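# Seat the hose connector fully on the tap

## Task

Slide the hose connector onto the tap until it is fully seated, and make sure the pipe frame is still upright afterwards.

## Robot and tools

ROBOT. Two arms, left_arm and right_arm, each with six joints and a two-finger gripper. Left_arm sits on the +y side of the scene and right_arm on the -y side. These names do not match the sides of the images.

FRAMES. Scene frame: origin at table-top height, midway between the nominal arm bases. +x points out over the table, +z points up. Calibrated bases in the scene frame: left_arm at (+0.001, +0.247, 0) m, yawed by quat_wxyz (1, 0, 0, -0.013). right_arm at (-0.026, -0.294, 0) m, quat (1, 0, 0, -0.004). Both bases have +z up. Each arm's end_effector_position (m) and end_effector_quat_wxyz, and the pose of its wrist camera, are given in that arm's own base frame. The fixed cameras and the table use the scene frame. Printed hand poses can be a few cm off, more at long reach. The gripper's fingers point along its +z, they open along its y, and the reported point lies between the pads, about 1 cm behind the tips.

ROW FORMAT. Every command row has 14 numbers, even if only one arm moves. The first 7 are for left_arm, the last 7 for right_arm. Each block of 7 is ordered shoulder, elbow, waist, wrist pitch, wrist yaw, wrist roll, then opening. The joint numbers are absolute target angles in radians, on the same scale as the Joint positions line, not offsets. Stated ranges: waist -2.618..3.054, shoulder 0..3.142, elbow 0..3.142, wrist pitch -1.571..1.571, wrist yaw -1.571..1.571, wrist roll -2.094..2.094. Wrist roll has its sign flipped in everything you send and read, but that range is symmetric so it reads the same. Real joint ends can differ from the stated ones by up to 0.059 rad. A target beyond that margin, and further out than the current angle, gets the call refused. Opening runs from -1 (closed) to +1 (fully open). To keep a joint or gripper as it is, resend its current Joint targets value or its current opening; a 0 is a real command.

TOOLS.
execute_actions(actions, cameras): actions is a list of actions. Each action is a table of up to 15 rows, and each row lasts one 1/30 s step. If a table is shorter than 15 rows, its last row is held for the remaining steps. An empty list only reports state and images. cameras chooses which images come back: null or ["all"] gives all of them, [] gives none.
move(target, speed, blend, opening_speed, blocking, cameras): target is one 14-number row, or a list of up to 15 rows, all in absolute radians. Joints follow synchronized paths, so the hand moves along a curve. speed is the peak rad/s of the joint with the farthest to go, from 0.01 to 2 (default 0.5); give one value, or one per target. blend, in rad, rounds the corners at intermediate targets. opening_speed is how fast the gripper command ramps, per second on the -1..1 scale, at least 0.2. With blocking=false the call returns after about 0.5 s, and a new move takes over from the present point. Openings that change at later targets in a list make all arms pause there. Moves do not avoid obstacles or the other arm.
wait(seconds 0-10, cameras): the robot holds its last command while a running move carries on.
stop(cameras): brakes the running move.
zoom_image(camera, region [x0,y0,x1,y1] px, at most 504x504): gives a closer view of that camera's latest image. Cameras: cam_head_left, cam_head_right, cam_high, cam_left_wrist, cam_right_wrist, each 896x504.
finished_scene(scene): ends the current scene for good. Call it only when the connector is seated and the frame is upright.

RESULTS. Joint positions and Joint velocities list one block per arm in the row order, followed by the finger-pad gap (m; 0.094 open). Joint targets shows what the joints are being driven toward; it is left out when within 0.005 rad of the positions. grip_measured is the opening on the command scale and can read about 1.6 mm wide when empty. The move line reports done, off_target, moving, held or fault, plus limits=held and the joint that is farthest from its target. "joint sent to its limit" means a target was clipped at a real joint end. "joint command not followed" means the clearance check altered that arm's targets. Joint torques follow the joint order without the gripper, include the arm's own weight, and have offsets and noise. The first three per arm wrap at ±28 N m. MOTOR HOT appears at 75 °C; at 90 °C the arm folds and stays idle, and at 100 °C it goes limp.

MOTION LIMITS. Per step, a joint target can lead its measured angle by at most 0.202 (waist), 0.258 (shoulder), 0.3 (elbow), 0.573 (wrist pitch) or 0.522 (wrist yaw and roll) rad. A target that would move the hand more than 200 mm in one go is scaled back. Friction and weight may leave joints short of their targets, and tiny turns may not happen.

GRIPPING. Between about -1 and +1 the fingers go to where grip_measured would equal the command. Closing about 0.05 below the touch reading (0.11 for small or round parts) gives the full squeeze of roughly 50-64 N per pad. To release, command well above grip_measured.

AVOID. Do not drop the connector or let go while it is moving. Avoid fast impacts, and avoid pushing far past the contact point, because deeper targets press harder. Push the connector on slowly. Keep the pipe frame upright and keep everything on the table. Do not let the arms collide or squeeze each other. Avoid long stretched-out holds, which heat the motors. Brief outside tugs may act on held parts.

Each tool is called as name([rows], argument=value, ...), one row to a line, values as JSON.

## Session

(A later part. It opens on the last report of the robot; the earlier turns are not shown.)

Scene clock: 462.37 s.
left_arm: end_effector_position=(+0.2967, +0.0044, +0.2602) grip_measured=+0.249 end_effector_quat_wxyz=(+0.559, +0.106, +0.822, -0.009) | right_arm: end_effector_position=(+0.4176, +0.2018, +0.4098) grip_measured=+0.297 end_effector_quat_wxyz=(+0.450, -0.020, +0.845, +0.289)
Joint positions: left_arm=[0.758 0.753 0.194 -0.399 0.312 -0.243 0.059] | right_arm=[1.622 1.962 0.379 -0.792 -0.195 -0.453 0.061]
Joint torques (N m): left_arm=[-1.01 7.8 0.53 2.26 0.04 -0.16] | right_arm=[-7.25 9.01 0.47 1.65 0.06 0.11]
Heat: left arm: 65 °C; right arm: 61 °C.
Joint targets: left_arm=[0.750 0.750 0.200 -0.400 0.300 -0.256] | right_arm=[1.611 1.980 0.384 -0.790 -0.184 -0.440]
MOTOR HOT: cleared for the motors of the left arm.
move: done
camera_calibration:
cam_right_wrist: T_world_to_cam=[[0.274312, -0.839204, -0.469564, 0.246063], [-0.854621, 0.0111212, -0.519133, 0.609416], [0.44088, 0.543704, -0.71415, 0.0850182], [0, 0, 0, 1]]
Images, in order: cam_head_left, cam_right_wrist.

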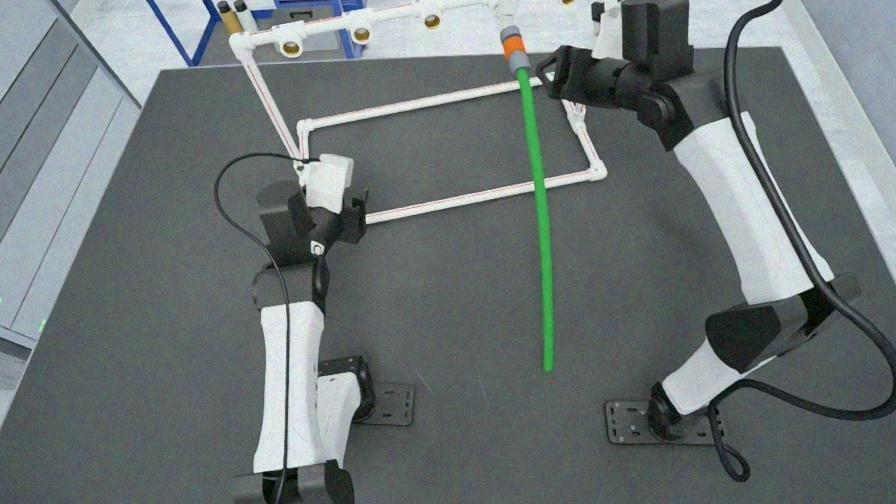

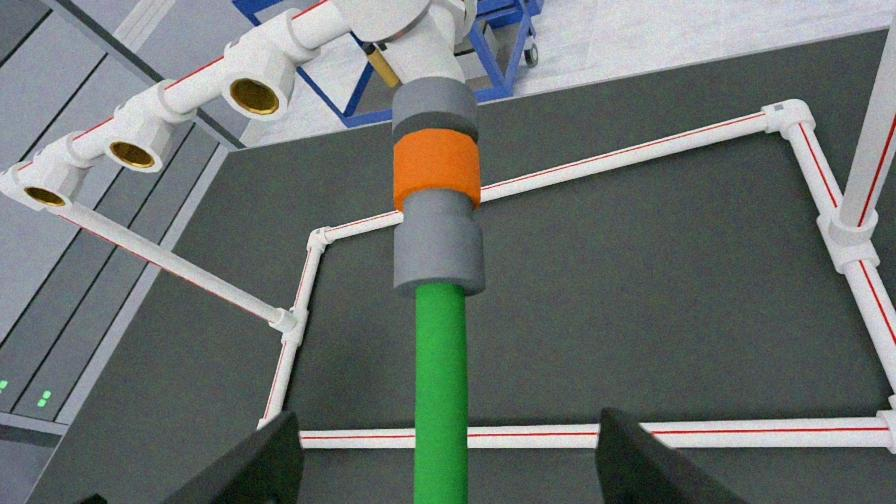

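move(target=[0.75,0.75,0.2,-0.4,0.3,-0.256,0.25,1.93,2.183,0.437,-0.66,-0.131,-0.46,0.3], speed=0.2, cameras=["cam_head_left","cam_right_wrist"])

Scene clock: 469.27 s.
left_arm: end_effector_position=(+0.2967, +0.0044, +0.2602) grip_measured=+0.249 end_effector_quat_wxyz=(+0.559, +0.106, +0.822, -0.009) | right_arm: end_effector_position=(+0.4963, +0.2547, +0.3663) grip_measured=+0.297 end_effector_quat_wxyz=(+0.451, -0.028, +0.847, +0.280)
Joint positions: left_arm=[0.758 0.753 0.194 -0.399 0.312 -0.243 0.059] | right_arm=[1.929 2.154 0.431 -0.68 -0.141 -0.453 0.061]
Joint torques (N m): left_arm=[-0.95 7.8 0.5 2.28 0.06 -0.16] | right_arm=[-9.09 10.56 0.53 1.81 0.06 -0.13]
Heat: left arm: 60 °C; right arm: 60 °C.
Joint targets: left_arm=[0.750 0.750 0.200 -0.400 0.300 -0.256] | right_arm=[1.930 2.183 0.437 -0.660 -0.131 -0.460]
move: done
camera_calibration:
cam_right_wrist: T_world_to_cam=[[0.280459, -0.848561, -0.448651, 0.240133], [-0.85206, -0.00487251, -0.523421, 0.657865], [0.441968, 0.529075, -0.724392, -0.00257166], [0, 0, 0, 1]]
Images, in order: cam_head_left, cam_right_wrist.

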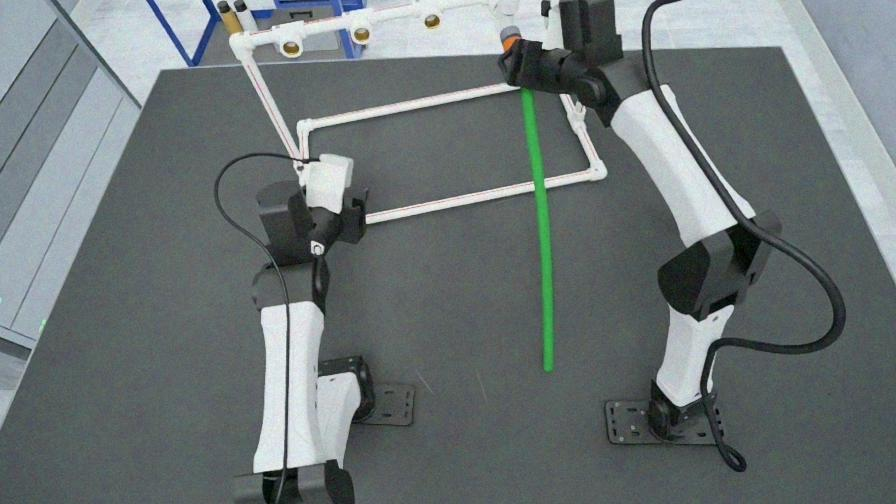

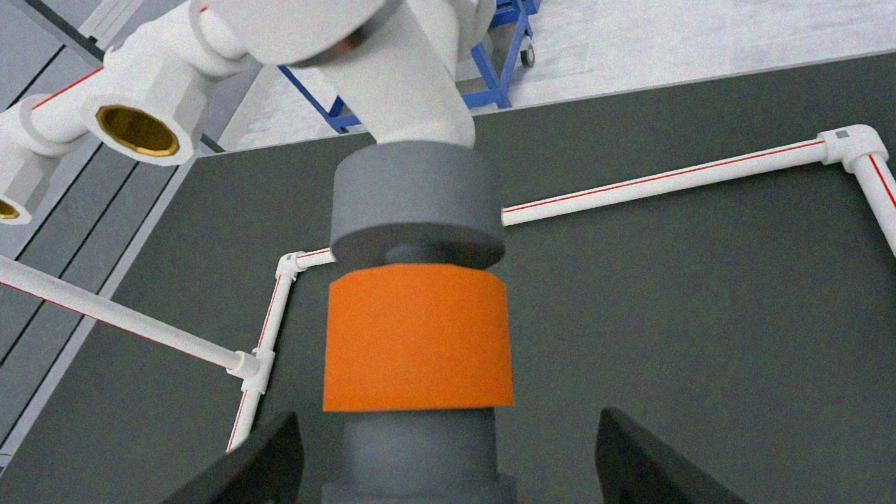

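move([
  [0.75,0.75,0.2,-0.4,0.3,-0.256,0.25,1.935,2.197,0.448,-0.672,-0.135,-0.46,0.3],
  [0.75,0.75,0.2,-0.4,0.3,-0.256,0.25,1.935,2.197,0.448,-0.672,-0.135,-0.46,-1],
], speed=0.1, opening_speed=0.4, cameras=["cam_right_wrist"])

Scene clock: 475.93 s.
left_arm: end_effector_position=(+0.2967, +0.0044, +0.2601) grip_measured=+0.249 end_effector_quat_wxyz=(+0.559, +0.106, +0.822, -0.009) | right_arm: end_effector_position=(+0.4943, +0.2578, +0.3713) grip_measured=-0.337 end_effector_quat_wxyz=(+0.456, -0.029, +0.845, +0.279)
Joint positions: left_arm=[0.758 0.753 0.194 -0.399 0.312 -0.243 0.059] | right_arm=[1.929 2.168 0.441 -0.685 -0.128 -0.453 0.031]
Joint torques (N m): left_arm=[-0.88 7.77 0.55 2.27 0.05 -0.15] | right_arm=[-8.68 10.51 0.53 1.75 -0.15 -0.12]
Joint targets: left_arm=[0.750 0.750 0.200 -0.400 0.300 -0.256] | right_arm=[1.935 2.197 0.448 -0.672 -0.135 -0.460]
move: done
camera_calibration:
cam_right_wrist: T_world_to_cam=[[0.284022, -0.849659, -0.44431, 0.242453], [-0.846167, -0.00418571, -0.532902, 0.659303], [0.450925, 0.527316, -0.720142, -0.00528763], [0, 0, 0, 1]]
Images, in order: cam_right_wrist.

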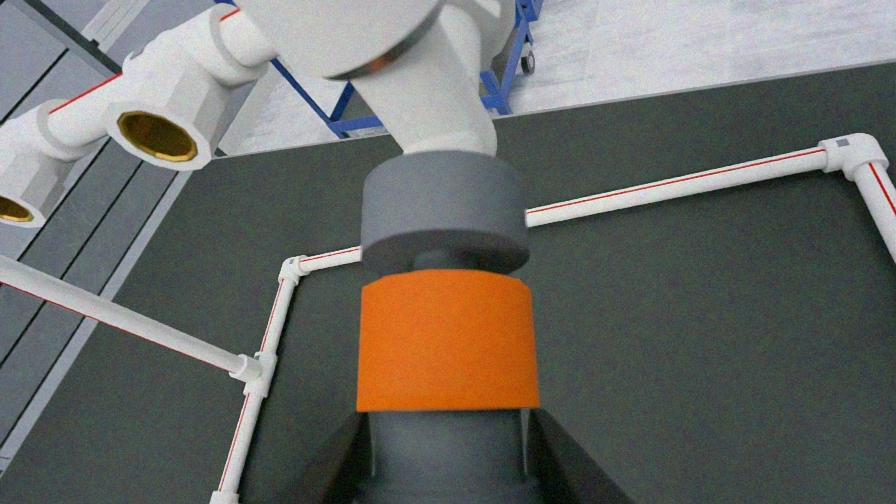

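move([
  [1.72,1.80,-0.10,-0.03,0.847,-0.256,0.25,1.935,2.197,0.448,-0.672,-0.135,-0.46,-1],
], speed=0.6, cameras=["cam_left_wrist","cam_head_left","cam_head_right"])

Scene clock: 482.70 s.
left_arm: end_effector_position=(+0.4722, -0.1738, +0.4505) grip_measured=+0.249 end_effector_quat_wxyz=(+0.667, +0.392, +0.587, -0.238) | right_arm: end_effector_position=(+0.4943, +0.2578, +0.3713) grip_measured=-0.337 end_effector_quat_wxyz=(+0.456, -0.029, +0.845, +0.279)
Joint positions: left_arm=[1.709 1.769 -0.097 -0.056 0.834 -0.243 0.059] | right_arm=[1.929 2.168 0.441 -0.685 -0.128 -0.453 0.031]
Joint torques (N m): left_arm=[-5.35 10.67 -0.34 2.39 0.23 -0.14] | right_arm=[-8.7 10.52 0.54 1.76 -0.14 -0.12]
Joint targets: left_arm=[1.720 1.800 -0.100 -0.030 0.847 -0.256] | right_arm=[1.935 2.197 0.448 -0.672 -0.135 -0.460]
move: done
camera_calibration:
cam_left_wrist: T_world_to_cam=[[-0.79217, -0.555165, -0.253491, 0.390687], [-0.0511957, 0.474339, -0.878852, 0.544321], [0.608149, -0.683223, -0.40418, -0.131545], [0, 0, 0, 1]]
Images, in order: cam_head_left, cam_head_right, cam_left_wrist.

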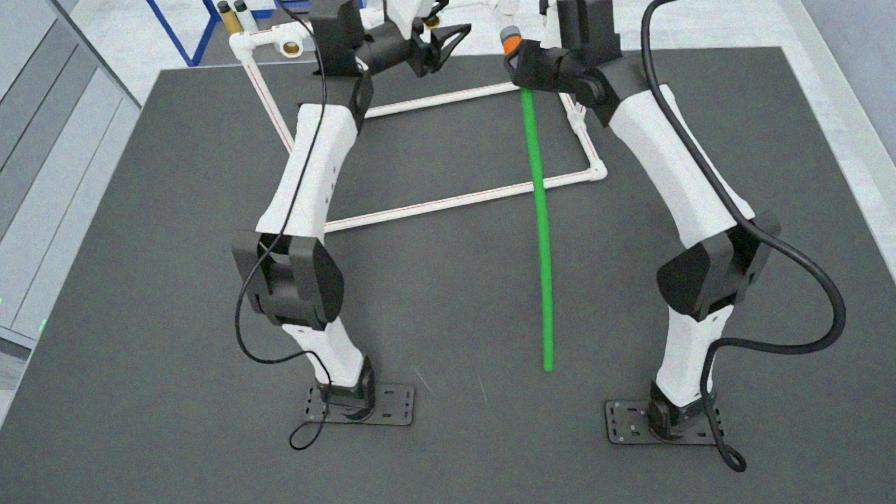

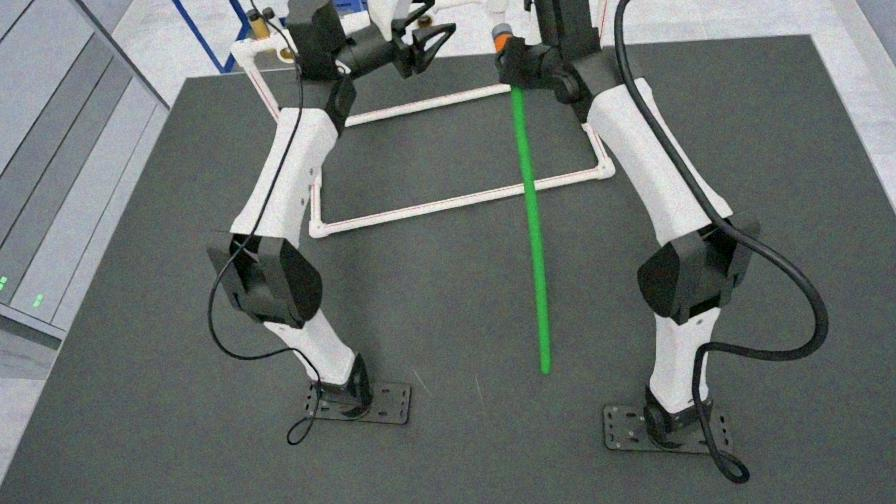

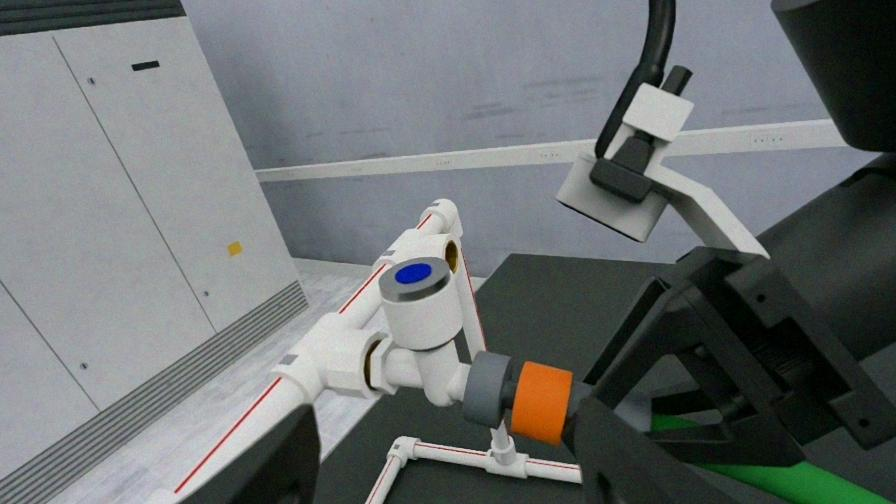

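move(target=[2.075,2.195,-0.268,-0.085,0.67,-0.245,0.25,1.935,2.197,0.448,-0.672,-0.135,-0.46,-1], speed=0.2, cameras=["cam_left_wrist","cam_head_left","cam_right_wrist"])

Scene clock: 487.37 s.
left_arm: end_effector_position=(+0.5402, -0.2581, +0.4352) grip_measured=+0.249 end_effector_quat_wxyz=(+0.670, +0.397, +0.579, -0.241) | right_arm: end_effector_position=(+0.4943, +0.2578, +0.3713) grip_measured=-0.337 end_effector_quat_wxyz=(+0.456, -0.029, +0.845, +0.279)
Joint positions: left_arm=[2.059 2.161 -0.263 -0.083 0.683 -0.243 0.059] | right_arm=[1.929 2.168 0.441 -0.685 -0.128 -0.453 0.031]
Joint torques (N m): left_arm=[-7.3 10.92 -0.42 2.13 -0.04 -0.02] | right_arm=[-8.7 10.54 0.55 1.75 -0.15 -0.12]
Joint targets: left_arm=[2.075 2.195 -0.268 -0.085 0.670 -0.245] | right_arm=[1.935 2.197 0.448 -0.672 -0.135 -0.460]
move: done
camera_calibration:
cam_left_wrist: T_world_to_cam=[[-0.797282, -0.543828, -0.261902, 0.403191], [-0.0318892, 0.471238, -0.881429, 0.56425], [0.602764, -0.694396, -0.393052, -0.241497], [0, 0, 0, 1]]
cam_right_wrist: T_world_to_cam=[[0.284022, -0.849659, -0.44431, 0.242453], [-0.846167, -0.00418571, -0.532902, 0.659303], [0.450925, 0.527316, -0.720142, -0.00528763], [0, 0, 0, 1]]
Images, in order: cam_head_left, cam_left_wrist, cam_right_wrist.

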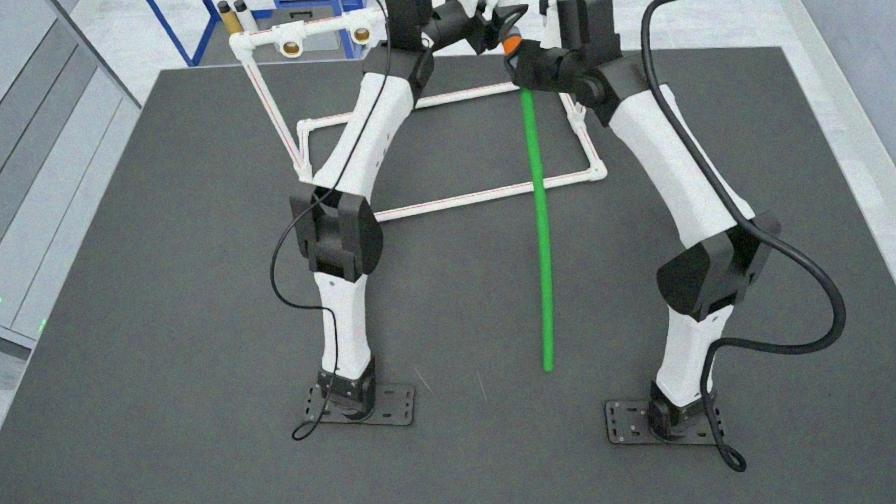

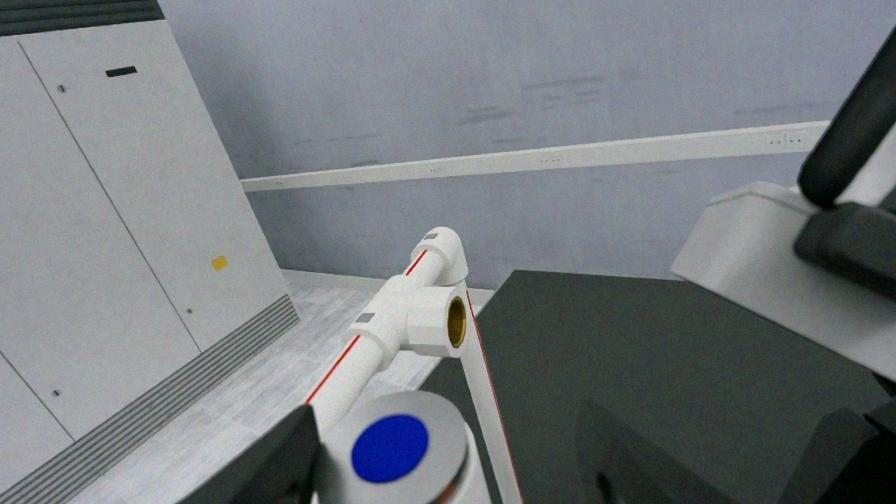

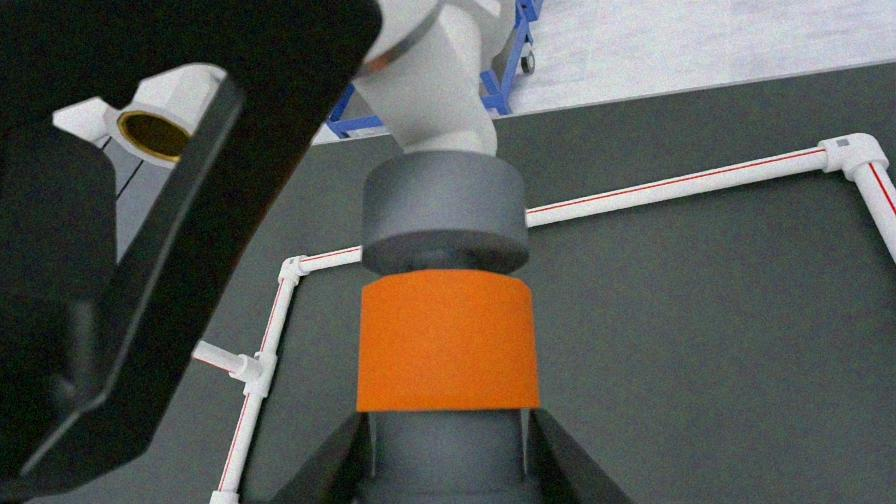

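move([
  [2.092,2.165,-0.262,-0.08,0.67,-0.245,0.25,1.935,2.197,0.448,-0.672,-0.135,-0.46,-1],
  [2.092,2.165,-0.262,-0.08,0.67,-0.245,-1,1.935,2.197,0.448,-0.672,-0.135,-0.46,-1],
], speed=0.1, opening_speed=0.5, cameras=["cam_left_wrist","cam_right_wrist"])

Scene clock: 493.63 s.
left_arm: end_effector_position=(+0.5491, -0.2560, +0.4262) grip_measured=-0.238 end_effector_quat_wxyz=(+0.668, +0.386, +0.591, -0.237) | right_arm: end_effector_position=(+0.4943, +0.2578, +0.3712) grip_measured=-0.337 end_effector_quat_wxyz=(+0.456, -0.029, +0.845, +0.279)
Joint positions: left_arm=[2.076 2.161 -0.262 -0.082 0.658 -0.236 0.036] | right_arm=[1.929 2.168 0.441 -0.685 -0.128 -0.453 0.031]
Joint torques (N m): left_arm=[-7.38 8.08 -0.06 2.19 0.25 -0.11] | right_arm=[-8.68 10.54 0.53 1.75 -0.15 -0.12]
Joint targets: left_arm=[2.092 2.165 -0.262 -0.080 0.670 -0.245] | right_arm=[1.935 2.197 0.448 -0.672 -0.135 -0.460]
move: done
camera_calibration:
cam_left_wrist: T_world_to_cam=[[-0.787652, -0.565124, -0.245439, 0.391273], [-0.0622745, 0.469343, -0.880817, 0.571529], [0.612966, -0.678492, -0.404872, -0.245475], [0, 0, 0, 1]]
cam_right_wrist: T_world_to_cam=[[0.283869, -0.849731, -0.44427, 0.242491], [-0.846351, -0.00427254, -0.532609, 0.659232], [0.450676, 0.527199, -0.720383, -0.00508003], [0, 0, 0, 1]]
Images, in order: cam_left_wrist, cam_right_wrist.

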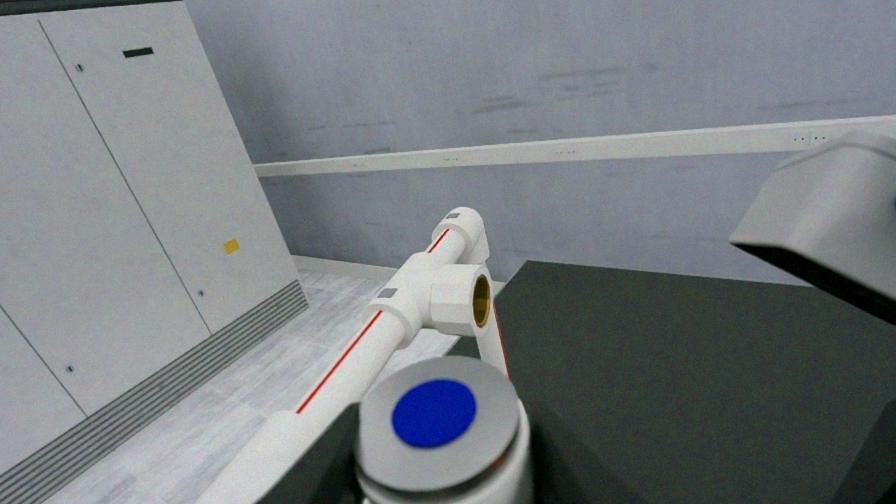

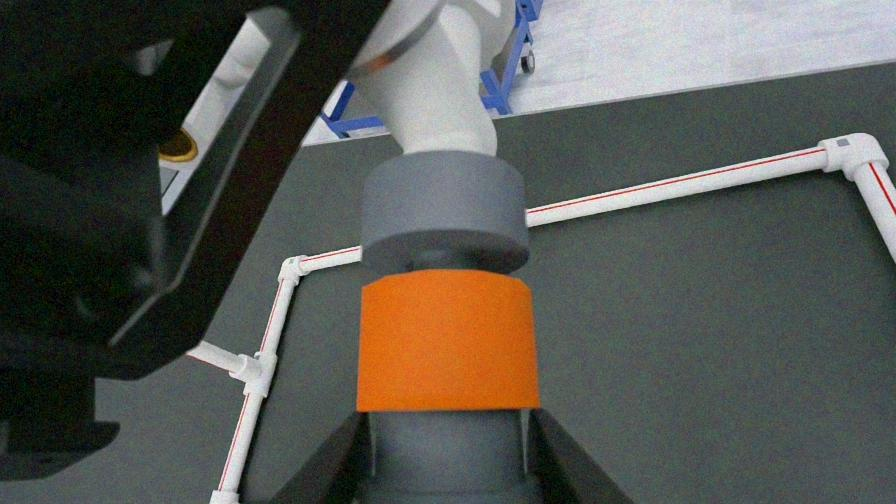

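move(target=[2.0,2.12,-0.32,-0.22,0.98,-0.25,-1,2.03,2.36,0.445,-0.63,-0.135,-0.46,-1], speed=0.15, cameras=["cam_head_left","cam_right_wrist"])

Scene clock: 499.77 s.
left_arm: end_effector_position=(+0.5408, -0.2557, +0.4254) grip_measured=-0.242 end_effector_quat_wxyz=(+0.659, +0.398, +0.587, -0.252) | right_arm: end_effector_position=(+0.4968, +0.2609, +0.3728) grip_measured=-0.337 end_effector_quat_wxyz=(+0.439, -0.030, +0.855, +0.276)
Joint positions: left_arm=[2.059 2.141 -0.254 -0.088 0.707 -0.235 0.036] | right_arm=[2.004 2.322 0.441 -0.804 -0.138 -0.454 0.031]
Joint torques (N m): left_arm=[-13.16 5.74 -5.7 0.56 3.39 -0.18] | right_arm=[-7.19 11.1 0.27 3.25 -0.03 -0.11]
Joint targets: left_arm=[2.000 2.120 -0.320 -0.220 0.980 -0.250] | right_arm=[2.030 2.360 0.445 -0.630 -0.135 -0.460]
move: off_target (left_arm, right_arm); left_arm: the wrist yaw is farthest, 0.273 rad from its target; right_arm: the wrist pitch is farthest, 0.174 rad from its target
camera_calibration:
cam_right_wrist: T_world_to_cam=[[0.274726, -0.852533, -0.44465, 0.250558], [-0.865642, -0.0179911, -0.50034, 0.663362], [0.418557, 0.522364, -0.742931, 0.0188998], [0, 0, 0, 1]]
Images, in order: cam_head_left, cam_right_wrist.

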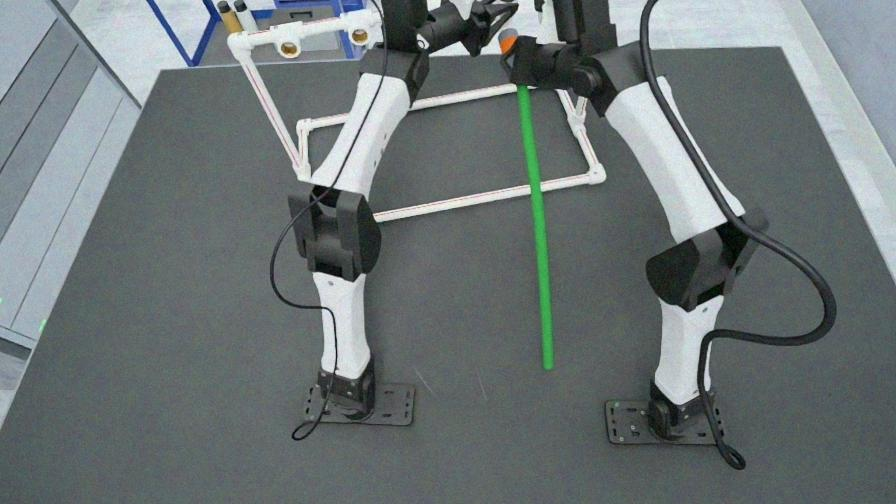

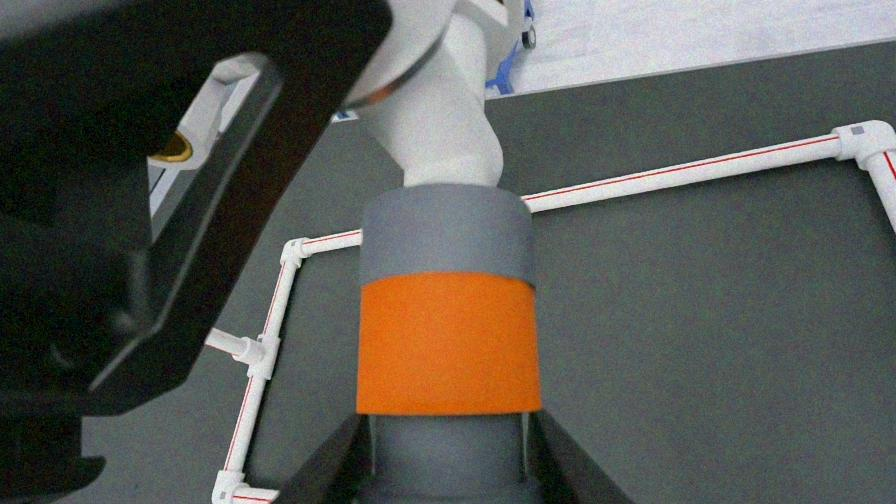

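move([
  [1.98,2.11,-0.33,-0.25,1.05,-0.25,-1,2.05,2.40,0.44,-0.54,-0.135,-0.46,-1],
], speed=0.15, cameras=["cam_right_wrist"])

zoom_image(camera="cam_right_wrist", region=[330, 160, 570, 440])

move([
  [2.055,2.145,-0.256,-0.095,0.72,-0.24,-1,1.995,2.33,0.441,-0.80,-0.138,-0.456,-1],
  [2.055,2.145,-0.256,-0.095,0.72,-0.24,0.25,1.995,2.33,0.441,-0.80,-0.138,-0.456,0.3],
], speed=0.15, opening_speed=0.5, cameras=["cam_right_wrist","cam_left_wrist"])

Scene clock: 503.57 s.
left_arm: end_effector_position=(+0.5394, -0.2537, +0.4254) grip_measured=-0.242 end_effector_quat_wxyz=(+0.658, +0.398, +0.587, -0.253) | right_arm: end_effector_position=(+0.4966, +0.2631, +0.3738) grip_measured=-0.337 end_effector_quat_wxyz=(+0.434, -0.030, +0.855, +0.282)
Joint positions: left_arm=[2.052 2.133 -0.25 -0.091 0.713 -0.235 0.036] | right_arm=[2.018 2.35 0.441 -0.822 -0.15 -0.461 0.031]
Joint torques (N m): left_arm=[-14.16 5.59 -6.94 0.25 4.16 -0.17] | right_arm=[-6.74 12.23 -0.17 4.25 0.11 -0.05]
Joint targets: left_arm=[1.980 2.110 -0.330 -0.250 1.050 -0.250] | right_arm=[2.050 2.400 0.440 -0.540 -0.135 -0.460]
move: off_target (left_arm, right_arm); left_arm: the wrist yaw is farthest, 0.337 rad from its target; right_arm: the wrist pitch is farthest, 0.282 rad from its target
camera_calibration:
cam_right_wrist: T_world_to_cam=[[0.277126, -0.846763, -0.454086, 0.253657], [-0.869837, -0.0203436, -0.492919, 0.663578], [0.408148, 0.531582, -0.742183, 0.0210684], [0, 0, 0, 1]]
Images, in order: cam_right_wrist.

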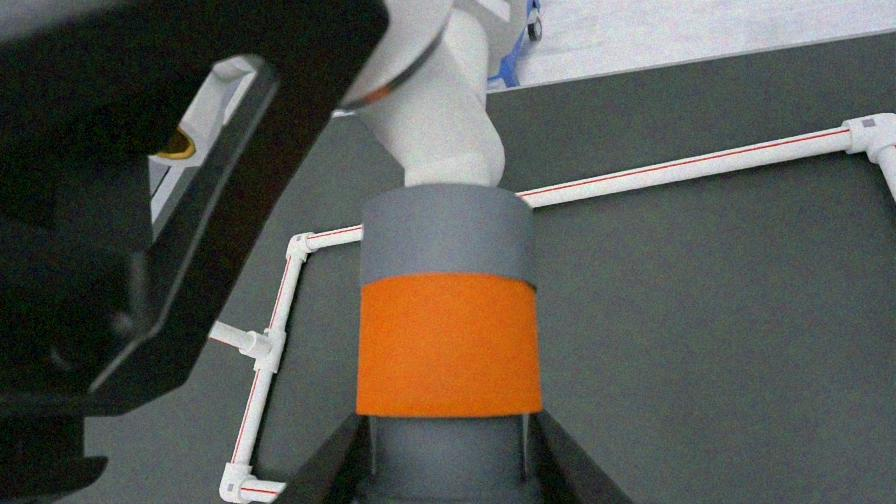

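Scaled by 1.800 from the camera's 896x504 image, which has a finer 1280x720 frame.

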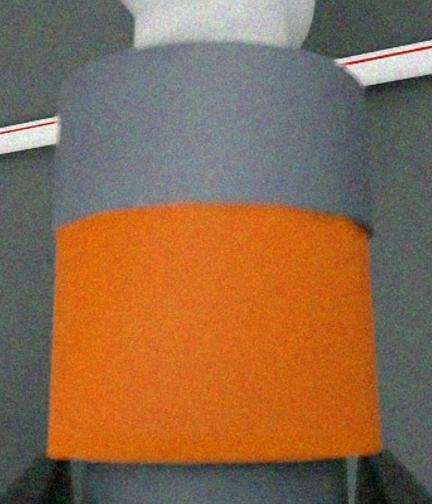

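Scene clock: 508.80 s.
left_arm: end_effector_position=(+0.5408, -0.2518, +0.4251) grip_measured=+0.249 end_effector_quat_wxyz=(+0.658, +0.395, +0.590, -0.251) | right_arm: end_effector_position=(+0.4963, +0.2626, +0.3689) grip_measured=+0.297 end_effector_quat_wxyz=(+0.430, -0.030, +0.858, +0.279)
Joint positions: left_arm=[2.052 2.133 -0.247 -0.093 0.707 -0.233 0.059] | right_arm=[2.013 2.332 0.441 -0.819 -0.148 -0.461 0.061]
Joint torques (N m): left_arm=[-8.23 8.92 -0.72 2.11 0.28 -0.08] | right_arm=[-11.11 7.05 -0.12 1.78 0.05 0]
Joint targets: left_arm=[2.055 2.145 -0.256 -0.095 0.720 -0.240] | right_arm=[1.995 2.330 0.441 -0.800 -0.138 -0.456]
move: done
camera_calibration:
cam_left_wrist: T_world_to_cam=[[-0.810955, -0.536595, -0.233276, 0.401466], [-0.0603337, 0.473252, -0.878859, 0.567213], [0.58199, -0.69864, -0.416161, -0.221517], [0, 0, 0, 1]]
cam_right_wrist: T_world_to_cam=[[0.271345, -0.849735, -0.45202, 0.254024], [-0.874571, -0.021589, -0.484417, 0.66049], [0.401867, 0.526767, -0.749012, 0.0247849], [0, 0, 0, 1]]
Images, in order: cam_left_wrist, cam_right_wrist.

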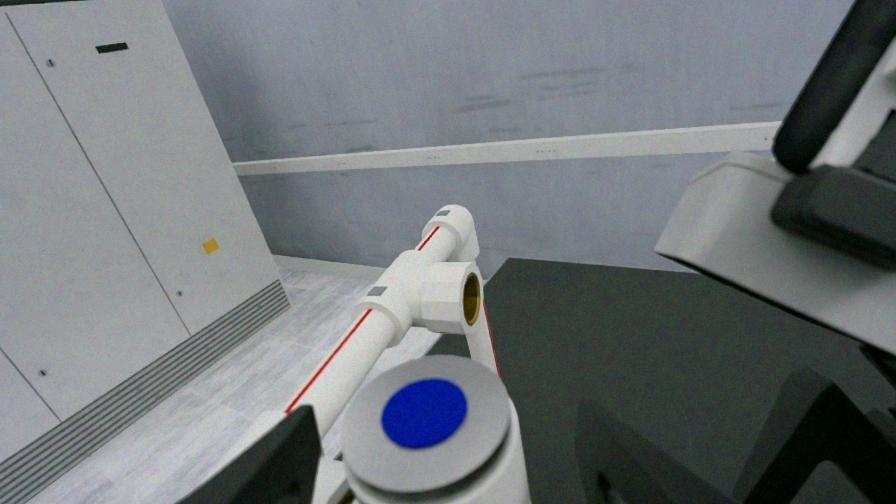

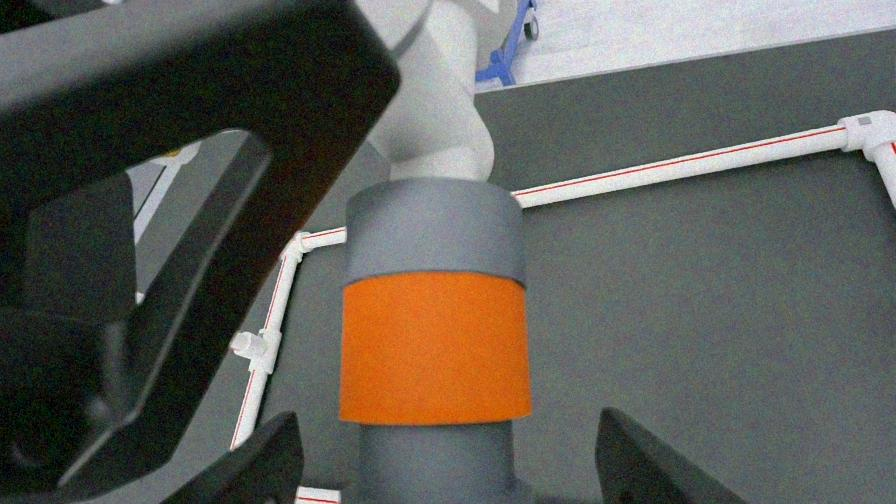

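move([
  [1.71,1.74,-0.10,-0.06,0.847,-0.256,0.25,1.995,2.33,0.441,-0.80,-0.138,-0.456,0.3],
  [1.0,1.0,-0.05,-0.3,0.6,-0.256,0.25,1.68,2.08,0.39,-0.87,-0.18,-0.45,0.3],
  [0.75,0.75,0.2,-0.4,0.3,-0.256,0.25,1.1,1.4,0.2,-0.87,-0.18,-0.45,0.3],
], speed=0.4)

zoom_image(camera="cam_high", region=[440, 160, 560, 260])

Scene clock: 516.50 s.
left_arm: end_effector_position=(+0.2970, +0.0045, +0.2603) grip_measured=+0.249 end_effector_quat_wxyz=(+0.559, +0.106, +0.822, -0.009) | right_arm: end_effector_position=(+0.3096, +0.0947, +0.3430) grip_measured=+0.297 end_effector_quat_wxyz=(+0.419, +0.071, +0.877, +0.225)
Joint positions: left_arm=[0.759 0.753 0.194 -0.399 0.313 -0.243 0.059] | right_arm=[1.111 1.404 0.207 -0.882 -0.17 -0.46 0.061]
Joint torques (N m): left_arm=[-0.98 7.69 0.49 2.28 0.08 -0.14] | right_arm=[-3.12 6.91 -0.64 1.66 -0.21 0.06]
Joint targets: left_arm=[0.750 0.750 0.200 -0.400 0.300 -0.256] | right_arm=[1.100 1.400 0.200 -0.870 -0.180 -0.450]
move: done
camera_calibration:
cam_left_wrist: T_world_to_cam=[[-0.213655, -0.971606, -0.101655, 0.0931145], [-0.696614, 0.224479, -0.681424, 0.425018], [0.684895, -0.074775, -0.724795, 0.0778082], [0, 0, 0, 1]]
cam_right_wrist: T_world_to_cam=[[0.0431476, -0.891799, -0.450371, 0.224389], [-0.898737, 0.162244, -0.407369, 0.444657], [0.43636, 0.422342, -0.794492, 0.183619], [0, 0, 0, 1]]

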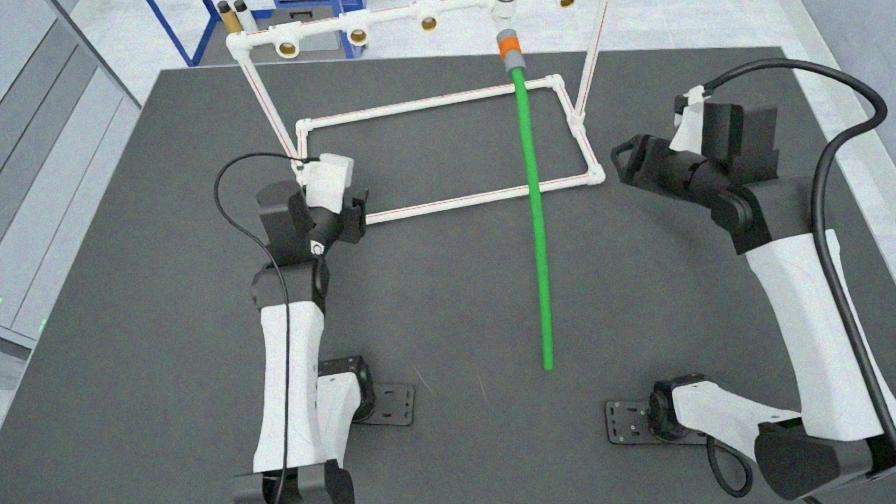

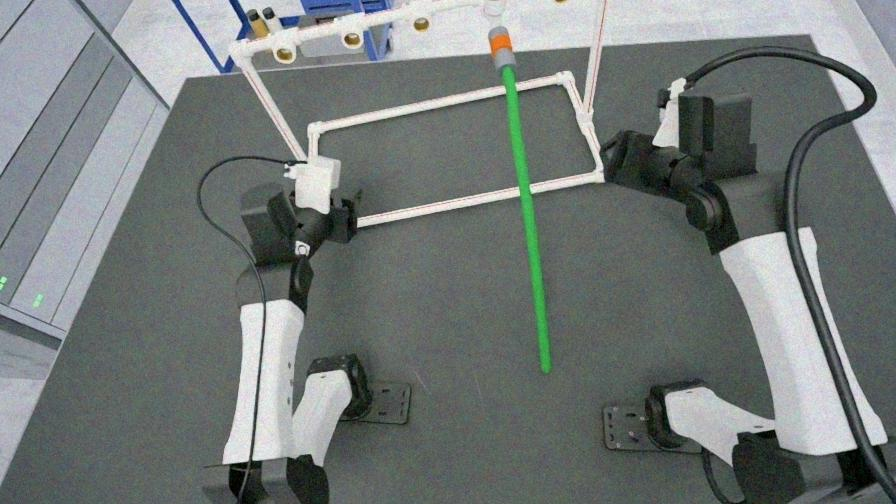

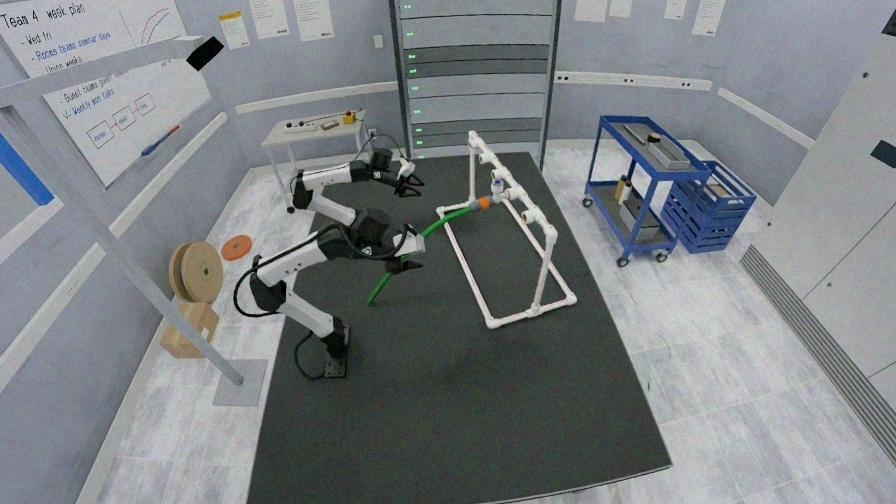

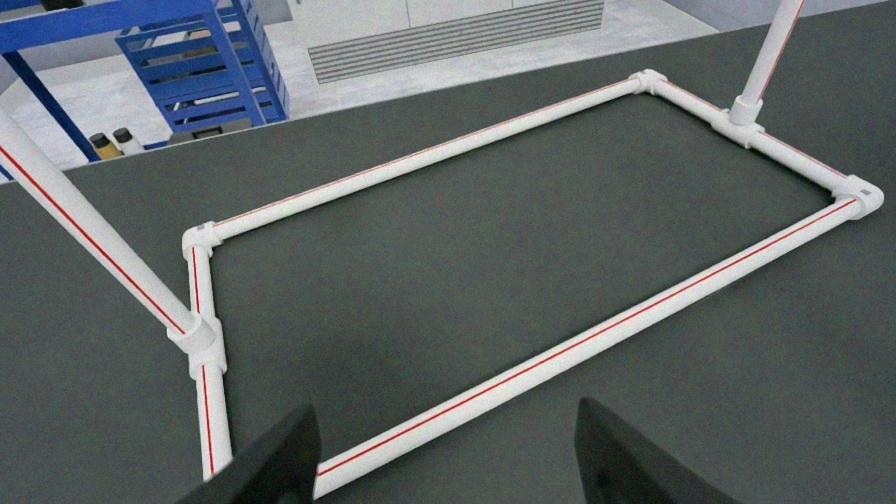

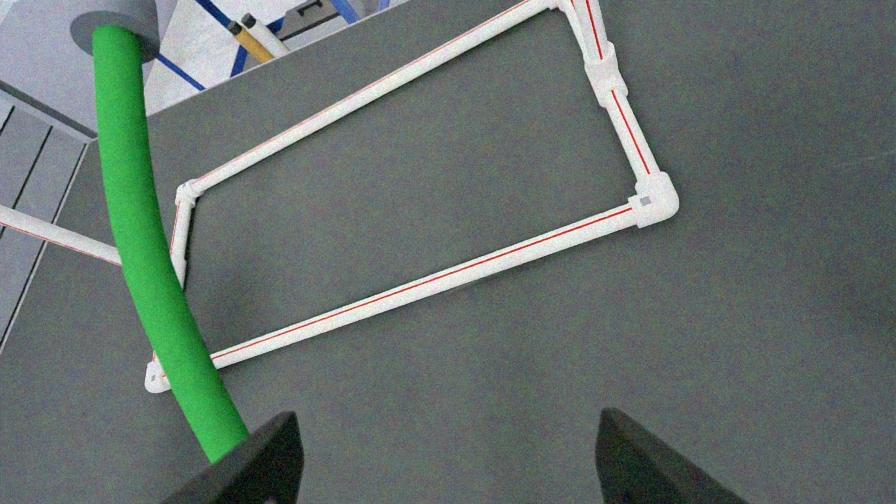

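Scaled by 4.200 from the camera's 896x504 image, which has a finer 1280x720 frame.

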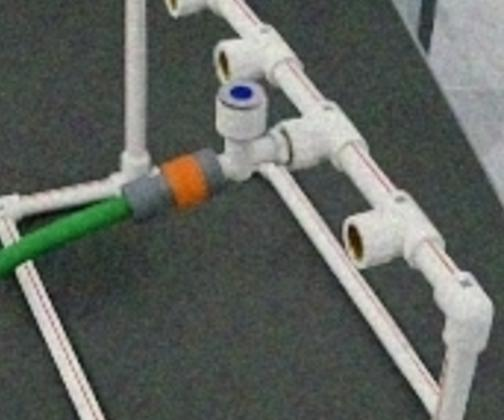

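Seated, frame standing.

finished_scene(scene=1)

The scene is finished: the task was done.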